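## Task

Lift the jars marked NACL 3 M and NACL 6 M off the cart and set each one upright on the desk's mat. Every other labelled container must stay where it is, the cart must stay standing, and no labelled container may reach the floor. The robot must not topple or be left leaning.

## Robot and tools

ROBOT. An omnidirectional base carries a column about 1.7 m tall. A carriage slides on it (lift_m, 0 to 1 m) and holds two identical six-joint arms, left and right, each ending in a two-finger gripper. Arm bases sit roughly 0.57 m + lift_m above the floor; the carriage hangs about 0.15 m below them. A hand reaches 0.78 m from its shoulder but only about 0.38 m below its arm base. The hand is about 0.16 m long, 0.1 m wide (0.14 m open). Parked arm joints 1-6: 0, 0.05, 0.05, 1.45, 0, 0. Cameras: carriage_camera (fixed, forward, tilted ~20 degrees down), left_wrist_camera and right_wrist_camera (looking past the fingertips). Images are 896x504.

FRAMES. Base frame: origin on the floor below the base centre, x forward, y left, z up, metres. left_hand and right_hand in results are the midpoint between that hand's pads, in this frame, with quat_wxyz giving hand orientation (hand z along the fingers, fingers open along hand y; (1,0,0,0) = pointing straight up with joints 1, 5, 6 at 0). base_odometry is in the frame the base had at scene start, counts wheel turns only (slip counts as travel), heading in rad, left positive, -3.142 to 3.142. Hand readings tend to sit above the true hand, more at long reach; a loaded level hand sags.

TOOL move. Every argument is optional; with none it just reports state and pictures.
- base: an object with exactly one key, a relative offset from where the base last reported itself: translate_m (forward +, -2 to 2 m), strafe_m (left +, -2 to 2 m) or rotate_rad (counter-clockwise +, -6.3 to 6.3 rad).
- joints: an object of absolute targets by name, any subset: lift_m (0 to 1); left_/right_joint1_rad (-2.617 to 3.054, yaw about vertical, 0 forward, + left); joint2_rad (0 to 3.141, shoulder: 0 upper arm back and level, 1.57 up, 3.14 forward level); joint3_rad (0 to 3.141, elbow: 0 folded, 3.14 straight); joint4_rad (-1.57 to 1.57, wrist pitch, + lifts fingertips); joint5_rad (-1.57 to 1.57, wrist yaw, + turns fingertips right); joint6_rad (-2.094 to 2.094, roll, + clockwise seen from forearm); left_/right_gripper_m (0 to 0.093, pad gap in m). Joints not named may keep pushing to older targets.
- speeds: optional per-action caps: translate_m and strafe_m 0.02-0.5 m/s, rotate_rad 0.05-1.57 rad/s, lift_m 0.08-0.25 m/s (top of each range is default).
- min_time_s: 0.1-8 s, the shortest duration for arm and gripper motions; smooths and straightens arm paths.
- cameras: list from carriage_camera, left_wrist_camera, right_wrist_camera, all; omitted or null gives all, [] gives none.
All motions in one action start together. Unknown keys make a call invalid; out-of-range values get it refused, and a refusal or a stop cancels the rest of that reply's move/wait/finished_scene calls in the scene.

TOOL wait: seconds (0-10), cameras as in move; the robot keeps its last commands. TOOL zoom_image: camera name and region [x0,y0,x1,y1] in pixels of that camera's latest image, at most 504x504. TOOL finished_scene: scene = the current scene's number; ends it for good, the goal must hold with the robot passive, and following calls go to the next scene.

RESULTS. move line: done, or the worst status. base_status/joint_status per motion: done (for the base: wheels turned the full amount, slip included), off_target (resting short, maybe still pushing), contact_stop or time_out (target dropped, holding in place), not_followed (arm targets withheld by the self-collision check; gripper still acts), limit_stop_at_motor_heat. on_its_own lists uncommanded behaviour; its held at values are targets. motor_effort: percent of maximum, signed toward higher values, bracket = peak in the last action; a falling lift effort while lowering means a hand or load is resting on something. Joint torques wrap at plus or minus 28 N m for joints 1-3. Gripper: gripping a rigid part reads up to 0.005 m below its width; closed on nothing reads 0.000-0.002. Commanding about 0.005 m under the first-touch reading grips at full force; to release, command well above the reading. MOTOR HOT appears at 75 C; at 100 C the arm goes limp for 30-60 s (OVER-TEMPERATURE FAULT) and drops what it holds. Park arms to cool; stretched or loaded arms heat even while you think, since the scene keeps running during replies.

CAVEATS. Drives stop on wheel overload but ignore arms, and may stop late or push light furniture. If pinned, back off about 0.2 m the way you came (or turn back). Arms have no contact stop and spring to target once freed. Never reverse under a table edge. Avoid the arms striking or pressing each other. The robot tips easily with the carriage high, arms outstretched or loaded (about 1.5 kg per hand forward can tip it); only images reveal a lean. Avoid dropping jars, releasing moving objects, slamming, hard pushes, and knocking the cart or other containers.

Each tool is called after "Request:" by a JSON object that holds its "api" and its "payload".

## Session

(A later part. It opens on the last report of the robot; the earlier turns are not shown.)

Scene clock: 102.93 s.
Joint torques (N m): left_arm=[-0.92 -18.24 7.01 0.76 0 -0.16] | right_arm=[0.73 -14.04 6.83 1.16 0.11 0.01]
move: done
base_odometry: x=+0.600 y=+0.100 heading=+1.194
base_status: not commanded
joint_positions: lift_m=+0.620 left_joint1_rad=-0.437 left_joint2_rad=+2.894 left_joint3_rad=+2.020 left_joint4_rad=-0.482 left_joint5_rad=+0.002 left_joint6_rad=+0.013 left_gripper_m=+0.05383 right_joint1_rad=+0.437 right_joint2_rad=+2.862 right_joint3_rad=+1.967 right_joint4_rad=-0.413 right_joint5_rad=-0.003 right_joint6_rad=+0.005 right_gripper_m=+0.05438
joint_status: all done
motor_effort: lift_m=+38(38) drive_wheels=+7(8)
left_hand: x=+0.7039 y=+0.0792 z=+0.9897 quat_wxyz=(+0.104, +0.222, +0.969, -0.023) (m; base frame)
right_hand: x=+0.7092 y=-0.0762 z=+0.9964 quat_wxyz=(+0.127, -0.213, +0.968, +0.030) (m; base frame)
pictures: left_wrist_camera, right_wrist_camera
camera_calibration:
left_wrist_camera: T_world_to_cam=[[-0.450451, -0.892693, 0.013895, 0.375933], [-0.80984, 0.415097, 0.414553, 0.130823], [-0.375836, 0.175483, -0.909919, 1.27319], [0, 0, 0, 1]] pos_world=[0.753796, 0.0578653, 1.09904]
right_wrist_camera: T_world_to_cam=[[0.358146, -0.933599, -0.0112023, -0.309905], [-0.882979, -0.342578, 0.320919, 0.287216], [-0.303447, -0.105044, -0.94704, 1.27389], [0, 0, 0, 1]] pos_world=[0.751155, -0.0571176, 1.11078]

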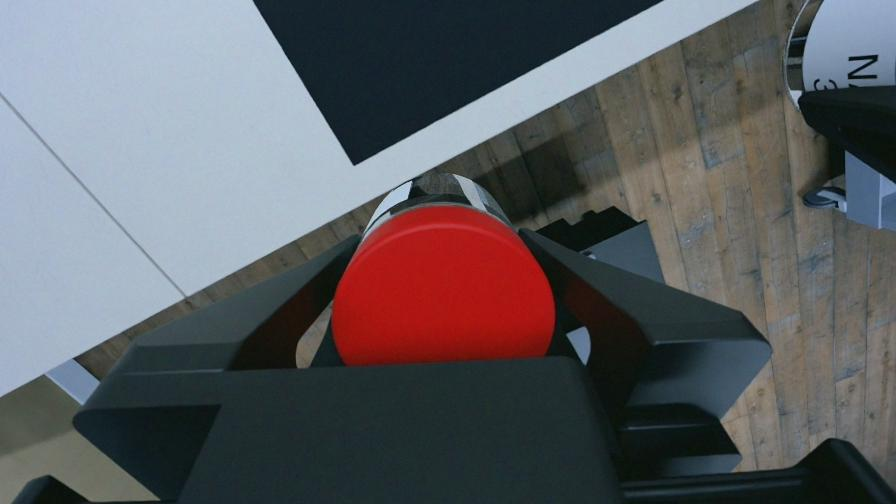

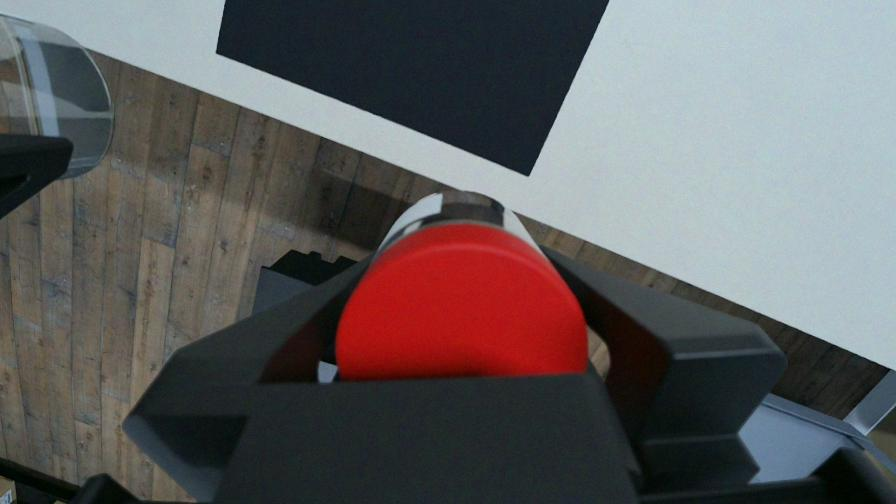

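Request:
{"api": "move", "payload": {"base": {"translate_m":0.125}, "speeds": {"translate_m":0.1}, "cameras": ["carriage_camera"]}}

Request:
{"api": "wait", "payload": {"seconds": 0.2}}

Scene clock: 105.93 s.
Joint torques (N m): left_arm=[-0.79 -18.61 6.95 0.76 0 -0.16] | right_arm=[0.42 -14 6.79 1.16 0.11 0]
move: done
base_odometry: x=+0.646 y=+0.216 heading=+1.195
base_status: done
joint_positions: lift_m=+0.620 left_joint1_rad=-0.439 left_joint2_rad=+2.894 left_joint3_rad=+2.020 left_joint4_rad=-0.482 left_joint5_rad=+0.002 left_joint6_rad=+0.013 left_gripper_m=+0.05383 right_joint1_rad=+0.441 right_joint2_rad=+2.862 right_joint3_rad=+1.967 right_joint4_rad=-0.413 right_joint5_rad=-0.003 right_joint6_rad=+0.005 right_gripper_m=+0.05438
joint_status: not commanded
motor_effort: lift_m=+37(38) drive_wheels=+8(19)
left_hand: x=+0.7033 y=+0.0781 z=+0.9896 quat_wxyz=(+0.104, +0.223, +0.969, -0.024) (m; base frame)
right_hand: x=+0.7084 y=-0.0746 z=+0.9964 quat_wxyz=(+0.127, -0.214, +0.968, +0.031) (m; base frame)
pictures: carriage_camera
camera_calibration:
carriage_camera: T_world_to_cam=[[-0.0301167, -0.999264, -0.0237735, 0.0422127], [-0.352417, 0.0328724, -0.935266, 1.55887], [0.935359, -0.0197889, -0.353147, 0.446411], [0, 0, 0, 1]] pos_world=[0.133088, -0.000228057, 1.61661]

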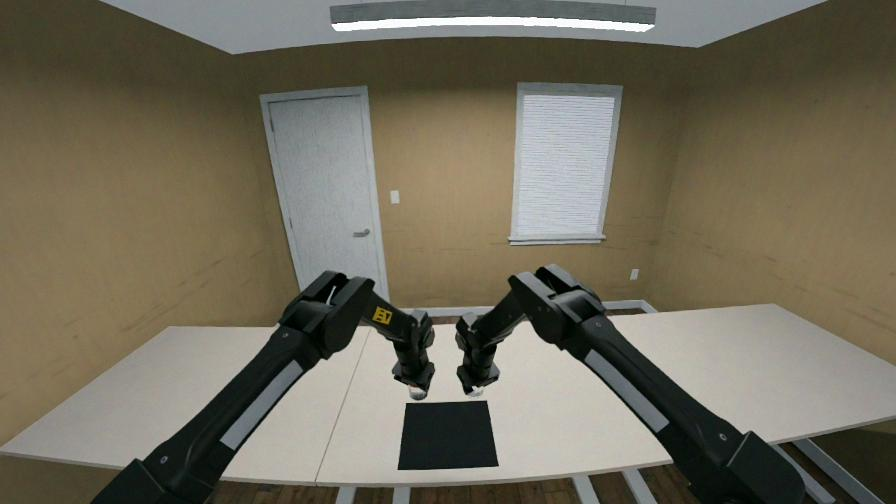

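Scene clock: 106.13 s.
Joint torques (N m): left_arm=[-0.61 -18.48 6.95 0.78 0 -0.16] | right_arm=[0.4 -14.05 6.82 1.16 0.12 0.01]
base_odometry: x=+0.646 y=+0.216 heading=+1.195
base_status: done
joint_positions: lift_m=+0.620 left_joint1_rad=-0.439 left_joint2_rad=+2.894 left_joint3_rad=+2.020 left_joint4_rad=-0.482 left_joint5_rad=+0.002 left_joint6_rad=+0.013 left_gripper_m=+0.05383 right_joint1_rad=+0.441 right_joint2_rad=+2.862 right_joint3_rad=+1.967 right_joint4_rad=-0.413 right_joint5_rad=-0.003 right_joint6_rad=+0.005 right_gripper_m=+0.05438
joint_status: not commanded
motor_effort: lift_m=+38(38) drive_wheels=-3(19)
left_hand: x=+0.7033 y=+0.0781 z=+0.9896 quat_wxyz=(+0.104, +0.223, +0.969, -0.024) (m; base frame)
right_hand: x=+0.7084 y=-0.0746 z=+0.9964 quat_wxyz=(+0.127, -0.214, +0.968, +0.031) (m; base frame)
wait: 0.20 s; no rest
pictures: carriage_camera, left_wrist_camera, right_wrist_camera
camera_calibration:
carriage_camera: T_world_to_cam=[[-0.0301167, -0.999264, -0.0237735, 0.0422127], [-0.352417, 0.0328724, -0.935266, 1.55887], [0.935359, -0.0197889, -0.353147, 0.446411], [0, 0, 0, 1]] pos_world=[0.133088, -0.000228057, 1.61661]
left_wrist_camera: T_world_to_cam=[[-0.452489, -0.891662, 0.0139066, 0.376056], [-0.808744, 0.416882, 0.4149, 0.129533], [-0.375748, 0.176491, -0.909761, 1.27284], [0, 0, 0, 1]] pos_world=[0.753185, 0.0566711, 1.099]
right_wrist_camera: T_world_to_cam=[[0.361345, -0.932365, -0.0111752, -0.310272], [-0.881687, -0.345555, 0.321279, 0.28552], [-0.303411, -0.10624, -0.946919, 1.27354], [0, 0, 0, 1]] pos_world=[0.750261, -0.0553239, 1.11074]

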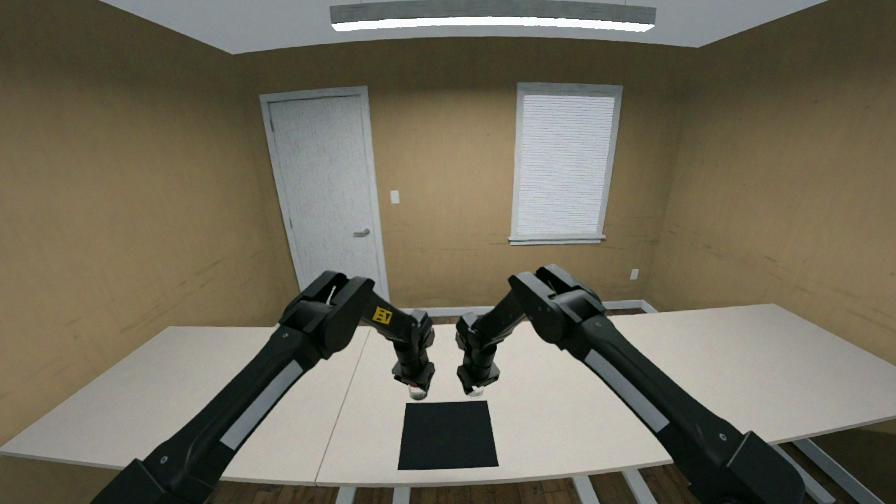

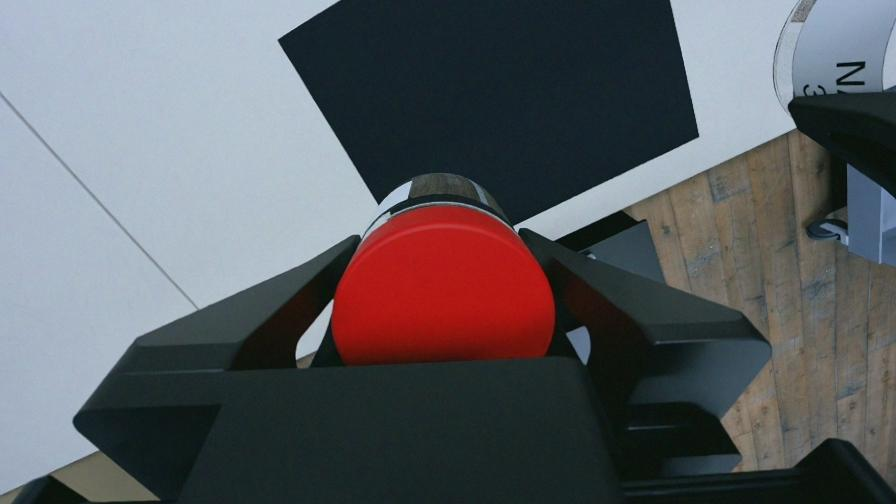

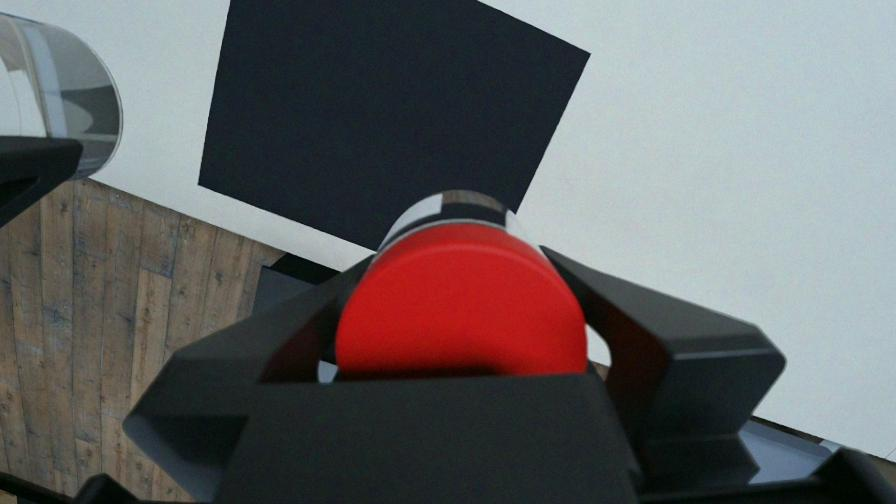

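Request:
{"api": "move", "payload": {"base": {"strafe_m":0.012}, "joints": {"left_joint4_rad":-0.434,"right_joint4_rad":-0.381}, "speeds": {"strafe_m":0.1}, "cameras": []}}

Request:
{"api": "move", "payload": {"base": {"translate_m":0.03}, "joints": {"lift_m":0.59}, "speeds": {"translate_m":0.1,"lift_m":0.08}, "cameras": []}}

Request:
{"api": "wait", "payload": {"seconds": 0.2}}

Scene clock: 110.13 s.
Joint torques (N m): left_arm=[-0.94 -18.7 6.99 0.99 0.01 -0.16] | right_arm=[0.05 -14.08 6.83 1.33 0.13 0]
move: done
base_odometry: x=+0.635 y=+0.220 heading=+1.194
base_status: done
joint_positions: lift_m=+0.620 left_joint1_rad=-0.439 left_joint2_rad=+2.894 left_joint3_rad=+2.020 left_joint4_rad=-0.456 left_joint5_rad=+0.001 left_joint6_rad=+0.013 left_gripper_m=+0.05383 right_joint1_rad=+0.445 right_joint2_rad=+2.862 right_joint3_rad=+1.967 right_joint4_rad=-0.399 right_joint5_rad=-0.003 right_joint6_rad=+0.005 right_gripper_m=+0.05438
joint_status: all done
motor_effort: lift_m=+37(38) drive_wheels=-3(15)
left_hand: x=+0.7090 y=+0.0758 z=+0.9911 quat_wxyz=(+0.117, +0.223, +0.968, -0.026) (m; base frame)
right_hand: x=+0.7103 y=-0.0709 z=+0.9973 quat_wxyz=(+0.134, -0.216, +0.967, +0.032) (m; base frame)
pictures: none
No camera images: "cameras" was empty.

Scene clock: 111.60 s.
Joint torques (N m): left_arm=[-0.79 -18.66 7.04 0.84 0.03 -0.16] | right_arm=[0.31 -13.97 6.79 1.22 0.12 0]
move: done
base_odometry: x=+0.646 y=+0.248 heading=+1.195
base_status: done
joint_positions: lift_m=+0.590 left_joint1_rad=-0.439 left_joint2_rad=+2.895 left_joint3_rad=+2.020 left_joint4_rad=-0.446 left_joint5_rad=+0.001 left_joint6_rad=+0.013 left_gripper_m=+0.05383 right_joint1_rad=+0.442 right_joint2_rad=+2.863 right_joint3_rad=+1.967 right_joint4_rad=-0.390 right_joint5_rad=-0.003 right_joint6_rad=+0.005 right_gripper_m=+0.05437
joint_status: all done
motor_effort: lift_m=+37(37) drive_wheels=-4(18)
left_hand: x=+0.7110 y=+0.0746 z=+0.9614 quat_wxyz=(+0.122, +0.223, +0.967, -0.027) (m; base frame)
right_hand: x=+0.7131 y=-0.0717 z=+0.9677 quat_wxyz=(+0.138, -0.214, +0.966, +0.033) (m; base frame)
pictures: none
No camera images: "cameras" was empty.

Scene clock: 111.80 s.
Joint torques (N m): left_arm=[-0.66 -18.7 7.01 0.87 0.01 -0.16] | right_arm=[0.31 -14.15 6.8 1.23 0.11 0.01]
base_odometry: x=+0.646 y=+0.248 heading=+1.195
base_status: done
joint_positions: lift_m=+0.590 left_joint1_rad=-0.439 left_joint2_rad=+2.895 left_joint3_rad=+2.020 left_joint4_rad=-0.446 left_joint5_rad=+0.001 left_joint6_rad=+0.013 left_gripper_m=+0.05383 right_joint1_rad=+0.442 right_joint2_rad=+2.863 right_joint3_rad=+1.967 right_joint4_rad=-0.390 right_joint5_rad=-0.003 right_joint6_rad=+0.005 right_gripper_m=+0.05437
joint_status: all done
motor_effort: lift_m=+37(37) drive_wheels=-3(18)
left_hand: x=+0.7110 y=+0.0746 z=+0.9614 quat_wxyz=(+0.122, +0.223, +0.967, -0.027) (m; base frame)
right_hand: x=+0.7131 y=-0.0717 z=+0.9677 quat_wxyz=(+0.138, -0.214, +0.966, +0.033) (m; base frame)
wait: 0.20 s; no rest
pictures: carriage_camera, left_wrist_camera, right_wrist_camera
camera_calibration:
carriage_camera: T_world_to_cam=[[-0.0301167, -0.999264, -0.0237735, 0.0415011], [-0.352417, 0.0328724, -0.935266, 1.53087], [0.935359, -0.0197889, -0.353147, 0.43584], [0, 0, 0, 1]] pos_world=[0.133088, -0.000228057, 1.58667]
left_wrist_camera: T_world_to_cam=[[-0.452758, -0.891552, 0.0120684, 0.378789], [-0.821878, 0.422547, 0.38206, 0.189483], [-0.345726, 0.163062, -0.924059, 1.24406], [0, 0, 0, 1]] pos_world=[0.757338, 0.054785, 1.07262]
right_wrist_camera: T_world_to_cam=[[0.362664, -0.931832, -0.0128225, -0.308891], [-0.887817, -0.349651, 0.299208, 0.325325], [-0.283295, -0.0971279, -0.954102, 1.2414], [0, 0, 0, 1]] pos_world=[0.752535, -0.0535091, 1.08312]

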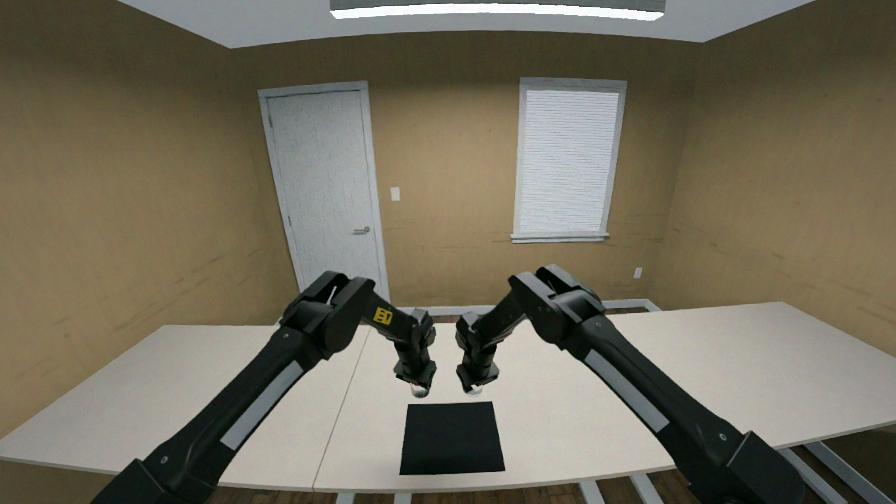

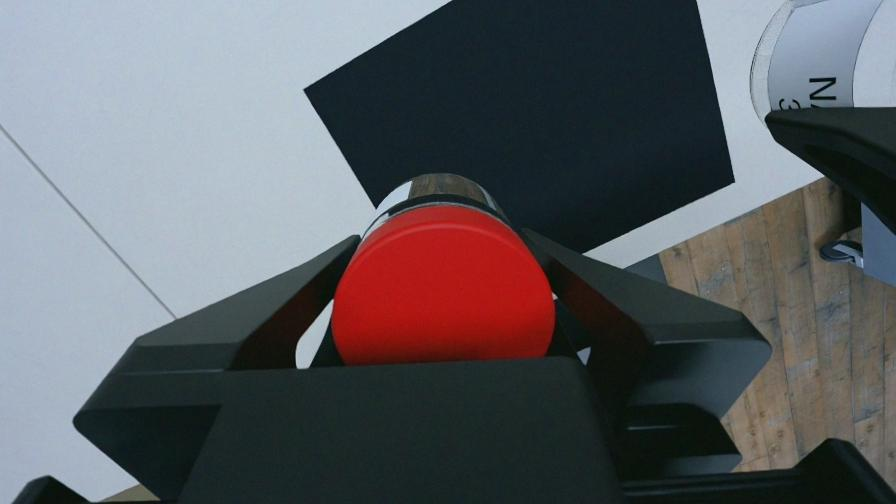

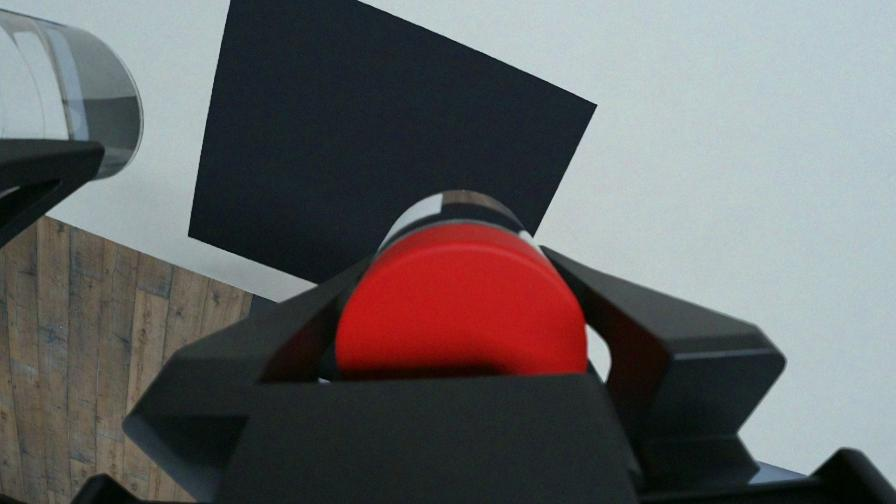

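Request:
{"api": "move", "payload": {"joints": {"left_joint1_rad":-0.4,"right_joint1_rad":0.4,"lift_m":0.47}, "speeds": {"lift_m":0.1}}}

Scene clock: 115.87 s.
Joint torques (N m): left_arm=[-0.53 -18.63 6.87 0.82 0.01 -0.16] | right_arm=[0.61 -14.15 6.72 1.2 0.12 0.01]
move: done
base_odometry: x=+0.646 y=+0.248 heading=+1.195
base_status: not commanded
joint_positions: lift_m=+0.470 left_joint1_rad=-0.397 left_joint2_rad=+2.896 left_joint3_rad=+2.021 left_joint4_rad=-0.445 left_joint5_rad=+0.002 left_joint6_rad=+0.013 left_gripper_m=+0.05383 right_joint1_rad=+0.396 right_joint2_rad=+2.864 right_joint3_rad=+1.969 right_joint4_rad=-0.389 right_joint5_rad=-0.003 right_joint6_rad=+0.005 right_gripper_m=+0.05437
joint_status: all done
motor_effort: lift_m=+37(38) drive_wheels=-4(9)
left_hand: x=+0.7208 y=+0.0950 z=+0.8414 quat_wxyz=(+0.123, +0.202, +0.971, -0.025) (m; base frame)
right_hand: x=+0.7236 y=-0.0941 z=+0.8477 quat_wxyz=(+0.140, -0.192, +0.971, +0.030) (m; base frame)
pictures: carriage_camera, left_wrist_camera, right_wrist_camera
camera_calibration:
carriage_camera: T_world_to_cam=[[-0.0301167, -0.999264, -0.0237735, 0.0386473], [-0.352417, 0.0328724, -0.935266, 1.4186], [0.935359, -0.0197889, -0.353147, 0.393448], [0, 0, 0, 1]] pos_world=[0.133088, -0.000228057, 1.46663]
left_wrist_camera: T_world_to_cam=[[-0.415065, -0.909708, 0.0123791, 0.377134], [-0.83946, 0.388188, 0.380286, 0.252144], [-0.350754, 0.147451, -0.924786, 1.13897], [0, 0, 0, 1]] pos_world=[0.7677, 0.0772585, 0.952752]
right_wrist_camera: T_world_to_cam=[[0.319917, -0.947363, -0.0125384, -0.305871], [-0.90316, -0.308936, 0.298095, 0.378589], [-0.286277, -0.0840415, -0.954454, 1.13139], [0, 0, 0, 1]] pos_world=[0.763671, -0.0777277, 0.96317]

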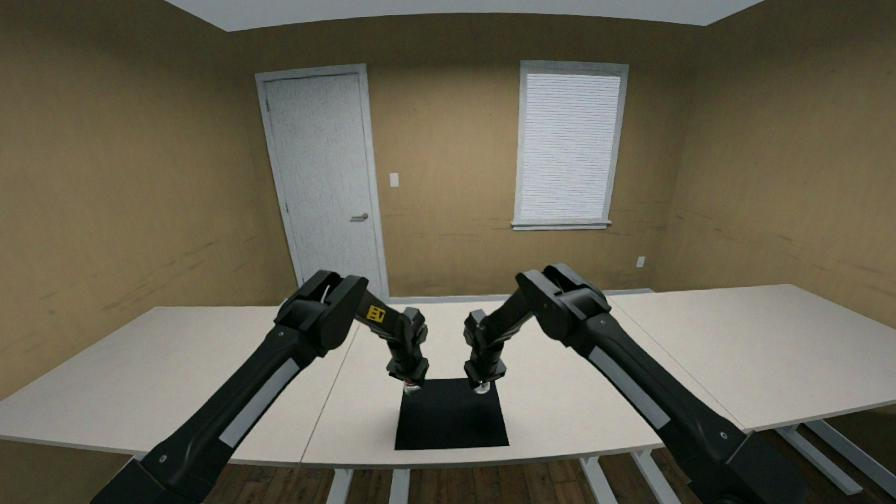

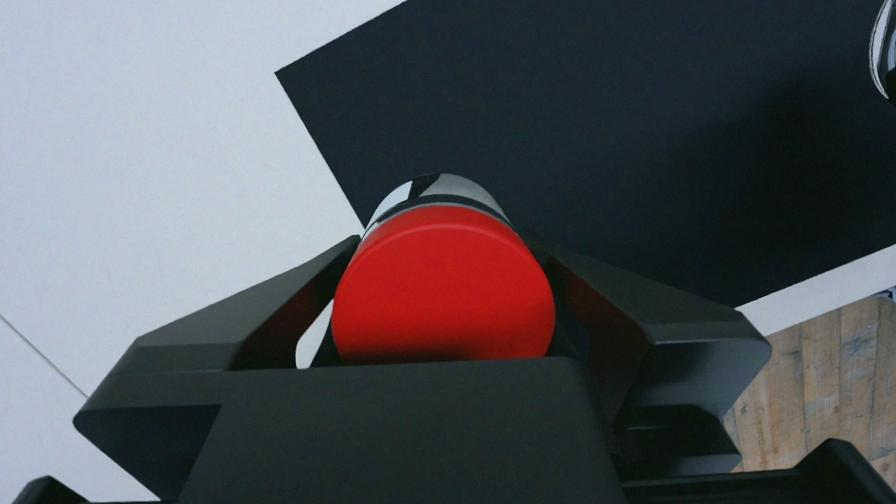

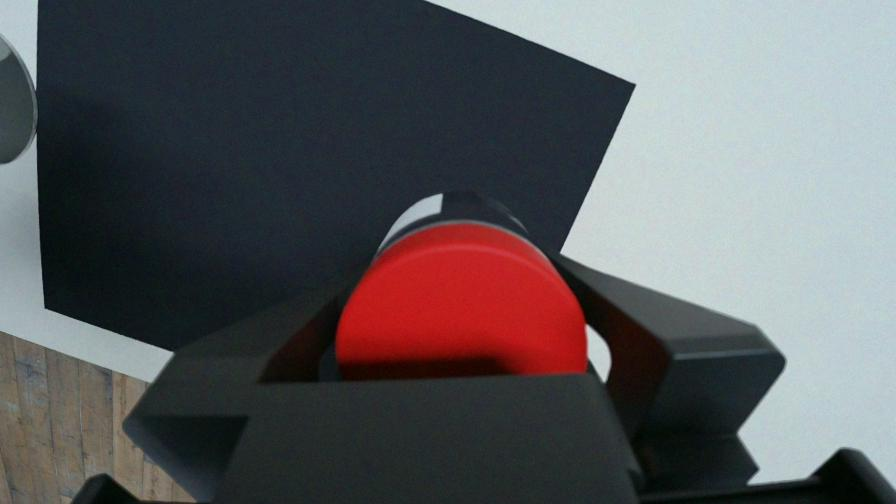

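Request:
{"api": "move", "payload": {"joints": {"lift_m":0.448}, "speeds": {"lift_m":0.08}, "cameras": ["carriage_camera"]}}

Request:
{"api": "move", "payload": {"joints": {"lift_m":0.440}, "speeds": {"lift_m":0.08}, "cameras": []}}

Scene clock: 117.97 s.
Joint torques (N m): left_arm=[-0.91 -18.73 6.8 0.88 0.01 -0.16] | right_arm=[0.46 -14.24 6.48 1.25 0.11 0]
move: done
base_odometry: x=+0.646 y=+0.248 heading=+1.195
base_status: not commanded
joint_positions: lift_m=+0.448 left_joint1_rad=-0.397 left_joint2_rad=+2.896 left_joint3_rad=+2.022 left_joint4_rad=-0.444 left_joint5_rad=+0.002 left_joint6_rad=+0.013 left_gripper_m=+0.05383 right_joint1_rad=+0.396 right_joint2_rad=+2.864 right_joint3_rad=+1.969 right_joint4_rad=-0.389 right_joint5_rad=-0.003 right_joint6_rad=+0.005 right_gripper_m=+0.05437
joint_status: all done
motor_effort: lift_m=+37(37) drive_wheels=-4(9)
left_hand: x=+0.7211 y=+0.0949 z=+0.8197 quat_wxyz=(+0.124, +0.202, +0.971, -0.025) (m; base frame)
right_hand: x=+0.7238 y=-0.0939 z=+0.8260 quat_wxyz=(+0.140, -0.192, +0.971, +0.030) (m; base frame)
pictures: carriage_camera
camera_calibration:
carriage_camera: T_world_to_cam=[[-0.0301167, -0.999264, -0.0237735, 0.0381257], [-0.352417, 0.0328724, -0.935266, 1.39808], [0.935359, -0.0197889, -0.353147, 0.385699], [0, 0, 0, 1]] pos_world=[0.133088, -0.000228057, 1.44469]

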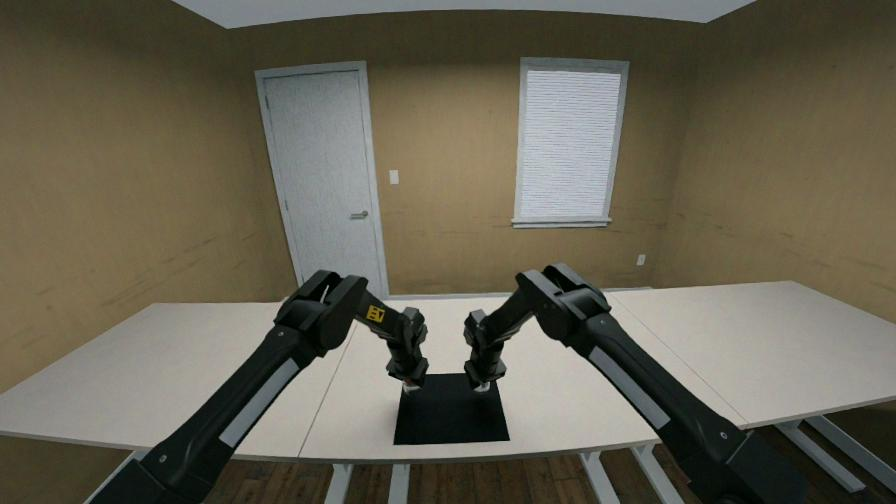

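Scene clock: 118.67 s.
Joint torques (N m): left_arm=[-0.53 -19.21 7.02 0.85 0 -0.16] | right_arm=[0.62 -14.37 6.6 1.23 0.11 0]
move: done
base_odometry: x=+0.646 y=+0.248 heading=+1.195
base_status: not commanded
joint_positions: lift_m=+0.440 left_joint1_rad=-0.397 left_joint2_rad=+2.898 left_joint3_rad=+2.022 left_joint4_rad=-0.445 left_joint5_rad=+0.002 left_joint6_rad=+0.013 left_gripper_m=+0.05383 right_joint1_rad=+0.396 right_joint2_rad=+2.866 right_joint3_rad=+1.970 right_joint4_rad=-0.390 right_joint5_rad=-0.003 right_joint6_rad=+0.005 right_gripper_m=+0.05437
joint_status: all done
motor_effort: lift_m=+36(37) drive_wheels=-4(10)
left_hand: x=+0.7202 y=+0.0953 z=+0.8103 quat_wxyz=(+0.122, +0.202, +0.971, -0.025) (m; base frame)
right_hand: x=+0.7232 y=-0.0942 z=+0.8170 quat_wxyz=(+0.139, -0.192, +0.971, +0.030) (m; base frame)
pictures: none
No camera images: "cameras" was empty.

Request:
{"api": "move", "payload": {"joints": {"lift_m":0.434}, "speeds": {"lift_m":0.08}}}

Request:
{"api": "zoom_image", "payload": {"camera": "carriage_camera", "region": [370, 340, 530, 450]}}

Scene clock: 119.73 s.
Joint torques (N m): left_arm=[-0.75 -19.12 6.86 0.82 0.01 -0.16] | right_arm=[0.39 -14.46 6.57 1.24 0.11 0]
move: done
base_odometry: x=+0.646 y=+0.248 heading=+1.195
base_status: not commanded
joint_positions: lift_m=+0.434 left_joint1_rad=-0.397 left_joint2_rad=+2.900 left_joint3_rad=+2.022 left_joint4_rad=-0.444 left_joint5_rad=+0.002 left_joint6_rad=+0.013 left_gripper_m=+0.05383 right_joint1_rad=+0.396 right_joint2_rad=+2.867 right_joint3_rad=+1.970 right_joint4_rad=-0.389 right_joint5_rad=-0.003 right_joint6_rad=+0.005 right_gripper_m=+0.05437
joint_status: all done
motor_effort: lift_m=+37(37) drive_wheels=+8(9)
left_hand: x=+0.7200 y=+0.0954 z=+0.8036 quat_wxyz=(+0.122, +0.202, +0.971, -0.025) (m; base frame)
right_hand: x=+0.7231 y=-0.0942 z=+0.8104 quat_wxyz=(+0.139, -0.192, +0.971, +0.030) (m; base frame)
pictures: carriage_camera, left_wrist_camera, right_wrist_camera
camera_calibration:
carriage_camera: T_world_to_cam=[[-0.0301167, -0.999264, -0.0237735, 0.0377931], [-0.352417, 0.0328724, -0.935266, 1.385], [0.935359, -0.0197889, -0.353147, 0.380759], [0, 0, 0, 1]] pos_world=[0.133088, -0.000228057, 1.4307]
left_wrist_camera: T_world_to_cam=[[-0.415034, -0.909721, 0.0124613, 0.377489], [-0.83852, 0.387794, 0.382752, 0.26313], [-0.35303, 0.148406, -0.923767, 1.10444], [0, 0, 0, 1]] pos_world=[0.767213, 0.0774631, 0.914831]
right_wrist_camera: T_world_to_cam=[[0.319895, -0.947372, -0.0124034, -0.306469], [-0.902634, -0.308716, 0.299911, 0.387408], [-0.287956, -0.0847443, -0.953887, 1.09632], [0, 0, 0, 1]] pos_world=[0.763417, -0.0778343, 0.925773]

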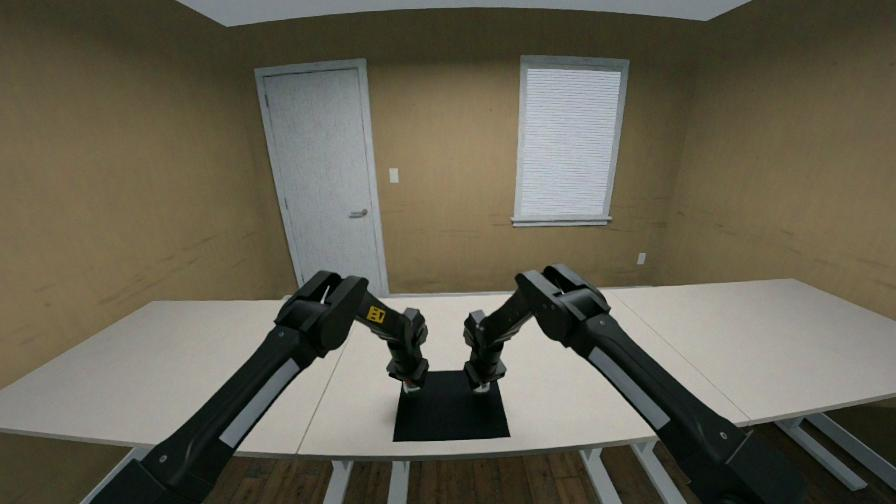

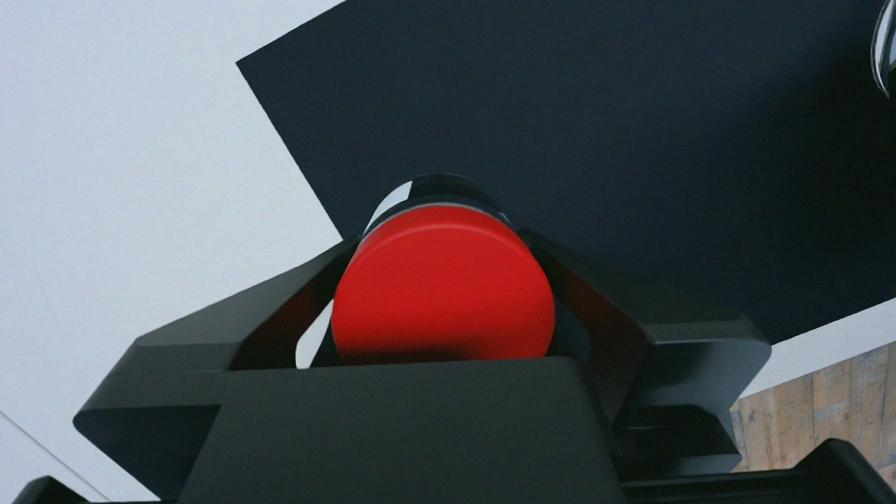

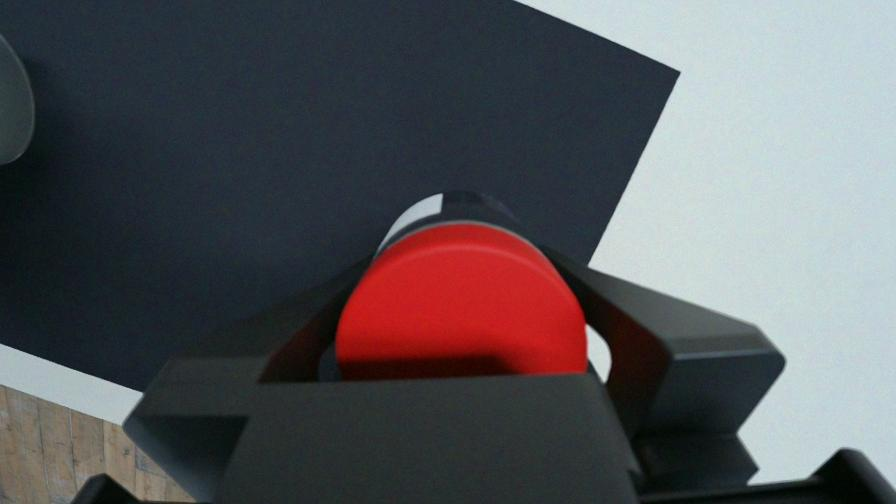

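Scaled by 3.150.

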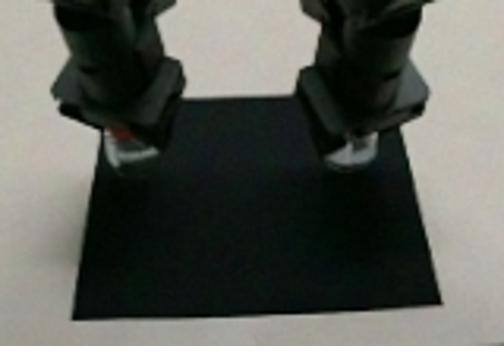

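Request:
{"api": "move", "payload": {"joints": {"left_joint1_rad":-0.423,"right_joint1_rad":0.423}, "min_time_s": 1, "cameras": []}}

Request:
{"api": "move", "payload": {"joints": {"lift_m":0.429}, "speeds": {"lift_m":0.08}, "cameras": []}}

Request:
{"api": "move", "payload": {"joints": {"lift_m":0.424}, "speeds": {"lift_m":0.08}, "cameras": ["carriage_camera"]}}

Request:
{"api": "zoom_image", "payload": {"camera": "carriage_camera", "region": [370, 340, 530, 450]}}

Scene clock: 122.30 s.
Joint torques (N m): left_arm=[-0.81 -19.1 6.79 0.85 0 -0.16] | right_arm=[0.79 -14.52 6.56 1.22 0.12 0.01]
move: done
base_odometry: x=+0.646 y=+0.248 heading=+1.195
base_status: not commanded
joint_positions: lift_m=+0.434 left_joint1_rad=-0.419 left_joint2_rad=+2.900 left_joint3_rad=+2.022 left_joint4_rad=-0.444 left_joint5_rad=+0.002 left_joint6_rad=+0.013 left_gripper_m=+0.05383 right_joint1_rad=+0.419 right_joint2_rad=+2.867 right_joint3_rad=+1.970 right_joint4_rad=-0.389 right_joint5_rad=-0.003 right_joint6_rad=+0.005 right_gripper_m=+0.05437
joint_status: all done
motor_effort: lift_m=+36(37) drive_wheels=-3(8)
left_hand: x=+0.7154 y=+0.0846 z=+0.8036 quat_wxyz=(+0.122, +0.213, +0.969, -0.026) (m; base frame)
right_hand: x=+0.7183 y=-0.0832 z=+0.8104 quat_wxyz=(+0.138, -0.203, +0.969, +0.031) (m; base frame)
pictures: none
No camera images: "cameras" was empty.

Scene clock: 122.90 s.
Joint torques (N m): left_arm=[-0.79 -19.21 6.76 0.85 0 -0.16] | right_arm=[0.7 -14.43 6.46 1.19 0.11 0]
move: done
base_odometry: x=+0.646 y=+0.248 heading=+1.195
base_status: not commanded
joint_positions: lift_m=+0.429 left_joint1_rad=-0.419 left_joint2_rad=+2.901 left_joint3_rad=+2.022 left_joint4_rad=-0.445 left_joint5_rad=+0.002 left_joint6_rad=+0.013 left_gripper_m=+0.05383 right_joint1_rad=+0.419 right_joint2_rad=+2.868 right_joint3_rad=+1.970 right_joint4_rad=-0.389 right_joint5_rad=-0.003 right_joint6_rad=+0.005 right_gripper_m=+0.05437
joint_status: all done
motor_effort: lift_m=+36(36) drive_wheels=+8(10)
left_hand: x=+0.7149 y=+0.0848 z=+0.7981 quat_wxyz=(+0.121, +0.213, +0.969, -0.026) (m; base frame)
right_hand: x=+0.7181 y=-0.0833 z=+0.8050 quat_wxyz=(+0.138, -0.203, +0.969, +0.031) (m; base frame)
pictures: none
No camera images: "cameras" was empty.

Scene clock: 123.60 s.
Joint torques (N m): left_arm=[-0.87 -19.29 6.69 0.87 0 -0.16] | right_arm=[0.72 -14.78 6.5 1.22 0.11 0]
move: done
base_odometry: x=+0.646 y=+0.248 heading=+1.195
base_status: not commanded
joint_positions: lift_m=+0.424 left_joint1_rad=-0.419 left_joint2_rad=+2.901 left_joint3_rad=+2.024 left_joint4_rad=-0.444 left_joint5_rad=+0.002 left_joint6_rad=+0.013 left_gripper_m=+0.05383 right_joint1_rad=+0.419 right_joint2_rad=+2.869 right_joint3_rad=+1.971 right_joint4_rad=-0.389 right_joint5_rad=-0.003 right_joint6_rad=+0.005 right_gripper_m=+0.05437
joint_status: all done
motor_effort: lift_m=+36(37) drive_wheels=-4(11)
left_hand: x=+0.7153 y=+0.0846 z=+0.7932 quat_wxyz=(+0.121, +0.213, +0.969, -0.026) (m; base frame)
right_hand: x=+0.7180 y=-0.0834 z=+0.7998 quat_wxyz=(+0.138, -0.203, +0.969, +0.031) (m; base frame)
pictures: carriage_camera
camera_calibration:
carriage_camera: T_world_to_cam=[[-0.0301167, -0.999264, -0.0237735, 0.0375566], [-0.352417, 0.0328724, -0.935266, 1.37569], [0.935359, -0.0197889, -0.353147, 0.377246], [0, 0, 0, 1]] pos_world=[0.133088, -0.000228057, 1.42075]

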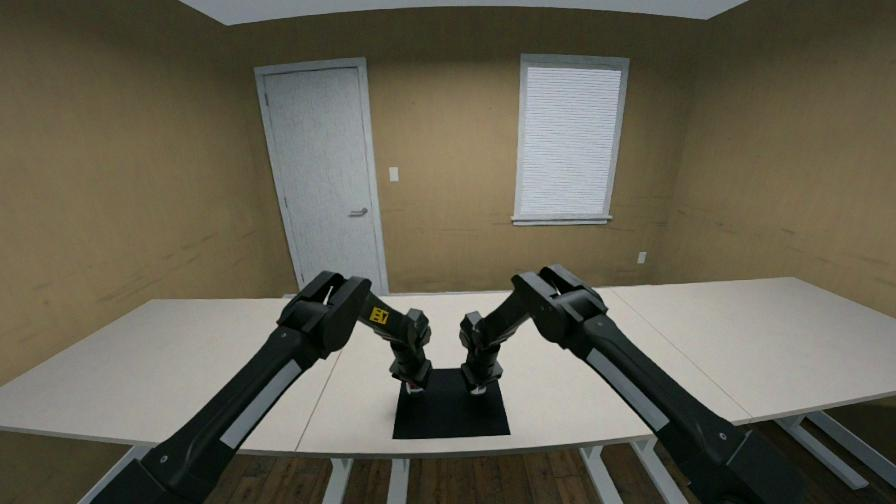

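Scaled by 3.150.

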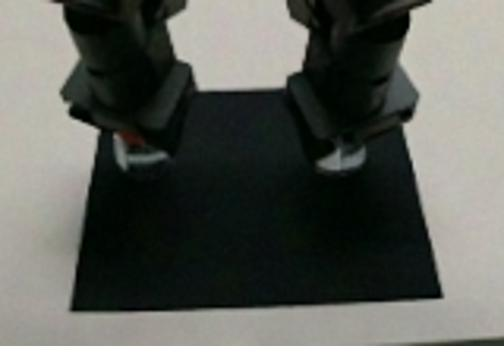

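Request:
{"api": "move", "payload": {"joints": {"lift_m":0.419}, "speeds": {"lift_m":0.08}, "cameras": []}}

Request:
{"api": "move", "payload": {"joints": {"lift_m":0.414}, "speeds": {"lift_m":0.08}, "cameras": []}}

Scene clock: 127.30 s.
Joint torques (N m): left_arm=[-0.75 -19.45 6.68 0.85 0 -0.16] | right_arm=[0.66 -14.65 6.43 1.18 0.12 0.01]
move: done
base_odometry: x=+0.646 y=+0.248 heading=+1.195
base_status: not commanded
joint_positions: lift_m=+0.419 left_joint1_rad=-0.419 left_joint2_rad=+2.903 left_joint3_rad=+2.024 left_joint4_rad=-0.445 left_joint5_rad=+0.002 left_joint6_rad=+0.013 left_gripper_m=+0.05383 right_joint1_rad=+0.419 right_joint2_rad=+2.869 right_joint3_rad=+1.971 right_joint4_rad=-0.389 right_joint5_rad=-0.003 right_joint6_rad=+0.005 right_gripper_m=+0.05437
joint_status: all done
motor_effort: lift_m=+36(36) drive_wheels=+8(10)
left_hand: x=+0.7149 y=+0.0848 z=+0.7876 quat_wxyz=(+0.121, +0.213, +0.969, -0.026) (m; base frame)
right_hand: x=+0.7179 y=-0.0834 z=+0.7944 quat_wxyz=(+0.138, -0.203, +0.969, +0.031) (m; base frame)
pictures: none
No camera images: "cameras" was empty.

Scene clock: 127.83 s.
Joint torques (N m): left_arm=[-0.73 -19.37 6.57 0.78 0.01 -0.16] | right_arm=[0.59 -14.89 6.45 1.22 0.12 0.01]
move: done
base_odometry: x=+0.646 y=+0.248 heading=+1.195
base_status: not commanded
joint_positions: lift_m=+0.414 left_joint1_rad=-0.419 left_joint2_rad=+2.903 left_joint3_rad=+2.025 left_joint4_rad=-0.440 left_joint5_rad=+0.001 left_joint6_rad=+0.013 left_gripper_m=+0.05383 right_joint1_rad=+0.419 right_joint2_rad=+2.870 right_joint3_rad=+1.971 right_joint4_rad=-0.389 right_joint5_rad=-0.003 right_joint6_rad=+0.005 right_gripper_m=+0.05437
joint_status: all done
motor_effort: lift_m=+35(36) drive_wheels=-4(11)
left_hand: x=+0.7165 y=+0.0841 z=+0.7833 quat_wxyz=(+0.124, +0.213, +0.969, -0.026) (m; base frame)
right_hand: x=+0.7178 y=-0.0834 z=+0.7893 quat_wxyz=(+0.137, -0.203, +0.969, +0.031) (m; base frame)
pictures: none
No camera images: "cameras" was empty.

Request:
{"api": "move", "payload": {"joints": {"lift_m":0.410}, "speeds": {"lift_m":0.08}, "cameras": []}}

Scene clock: 128.50 s.
Joint torques (N m): left_arm=[-0.64 -19.17 6.57 0.81 0 -0.16] | right_arm=[0.65 -14.74 6.42 1.12 0.11 0]
move: done
base_odometry: x=+0.646 y=+0.248 heading=+1.195
base_status: not commanded
joint_positions: lift_m=+0.410 left_joint1_rad=-0.419 left_joint2_rad=+2.900 left_joint3_rad=+2.025 left_joint4_rad=-0.437 left_joint5_rad=+0.001 left_joint6_rad=+0.013 left_gripper_m=+0.05383 right_joint1_rad=+0.419 right_joint2_rad=+2.869 right_joint3_rad=+1.972 right_joint4_rad=-0.382 right_joint5_rad=-0.003 right_joint6_rad=+0.005 right_gripper_m=+0.05437
joint_status: all done
motor_effort: lift_m=+33(34) drive_wheels=+8(9)
left_hand: x=+0.7182 y=+0.0837 z=+0.7813 quat_wxyz=(+0.127, +0.212, +0.969, -0.026) (m; base frame)
right_hand: x=+0.7199 y=-0.0825 z=+0.7864 quat_wxyz=(+0.142, -0.203, +0.968, +0.032) (m; base frame)
pictures: none
No camera images: "cameras" was empty.

Request:
{"api": "move", "payload": {"joints": {"lift_m":0.406}, "speeds": {"lift_m":0.08}}}

Scene clock: 129.43 s.
Joint torques (N m): left_arm=[-0.84 -18.5 6.58 0.88 0.04 -0.16] | right_arm=[0.85 -14.04 6.43 1.26 0.11 0]
move: done
base_odometry: x=+0.646 y=+0.248 heading=+1.195
base_status: not commanded
joint_positions: lift_m=+0.407 left_joint1_rad=-0.419 left_joint2_rad=+2.892 left_joint3_rad=+2.025 left_joint4_rad=-0.448 left_joint5_rad=+0.001 left_joint6_rad=+0.013 left_gripper_m=+0.05383 right_joint1_rad=+0.419 right_joint2_rad=+2.863 right_joint3_rad=+1.972 right_joint4_rad=-0.393 right_joint5_rad=-0.003 right_joint6_rad=+0.005 right_gripper_m=+0.05437
joint_status: all done
motor_effort: lift_m=+32(33) drive_wheels=+9(10)
left_hand: x=+0.7182 y=+0.0838 z=+0.7808 quat_wxyz=(+0.125, +0.212, +0.969, -0.026) (m; base frame)
right_hand: x=+0.7194 y=-0.0828 z=+0.7853 quat_wxyz=(+0.139, -0.203, +0.969, +0.032) (m; base frame)
pictures: carriage_camera, left_wrist_camera, right_wrist_camera
camera_calibration:
carriage_camera: T_world_to_cam=[[-0.0301167, -0.999264, -0.0237735, 0.0371366], [-0.352417, 0.0328724, -0.935266, 1.35917], [0.935359, -0.0197889, -0.353147, 0.371008], [0, 0, 0, 1]] pos_world=[0.133088, -0.000228057, 1.40309]
left_wrist_camera: T_world_to_cam=[[-0.433869, -0.900906, 0.0112166, 0.380234], [-0.833111, 0.405897, 0.375731, 0.274939], [-0.343051, 0.153673, -0.926661, 1.07908], [0, 0, 0, 1]] pos_world=[0.764206, 0.0651321, 0.892373]
right_wrist_camera: T_world_to_cam=[[0.340803, -0.940051, -0.0125654, -0.30901], [-0.896208, -0.328888, 0.297731, 0.390532], [-0.284015, -0.0902064, -0.954567, 1.06955], [0, 0, 0, 1]] pos_world=[0.759078, -0.0655636, 0.900802]

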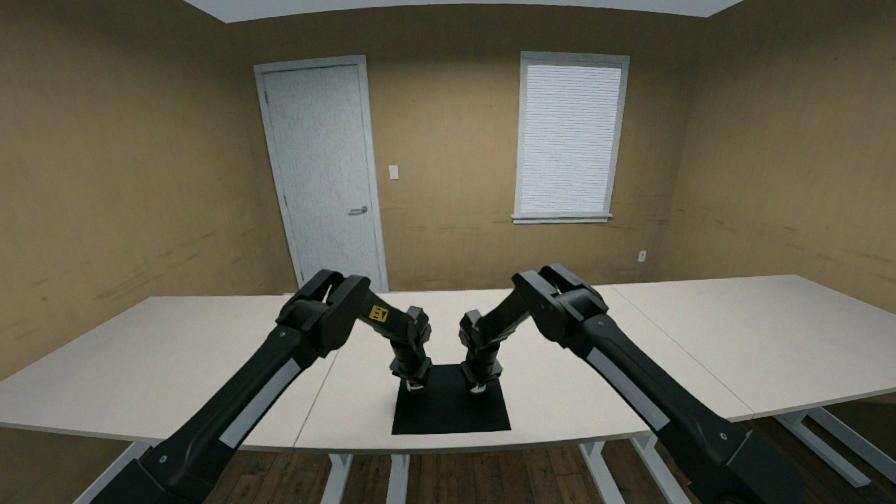

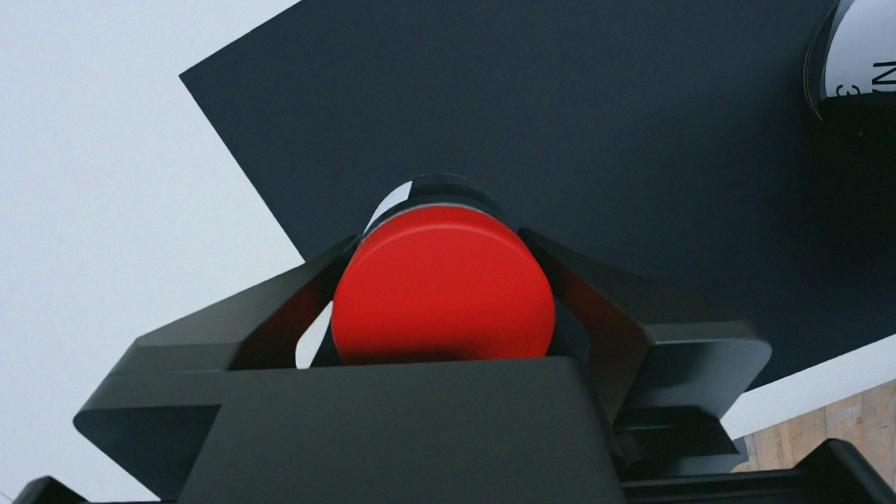

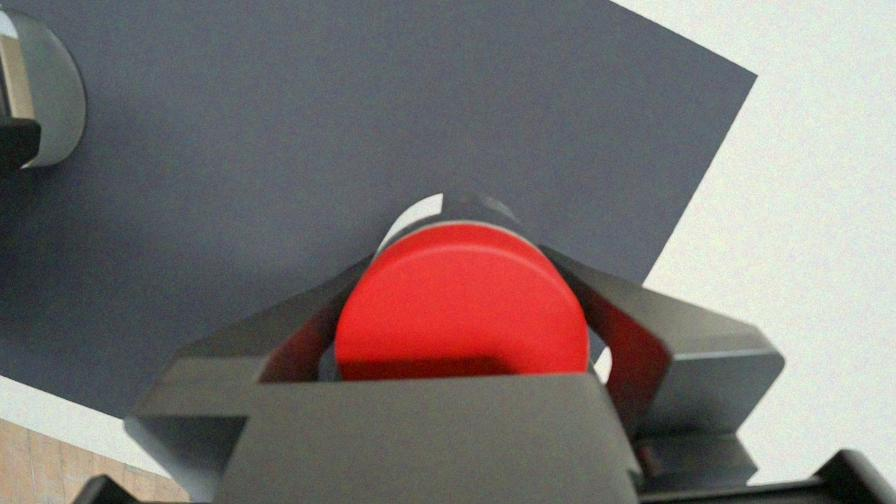

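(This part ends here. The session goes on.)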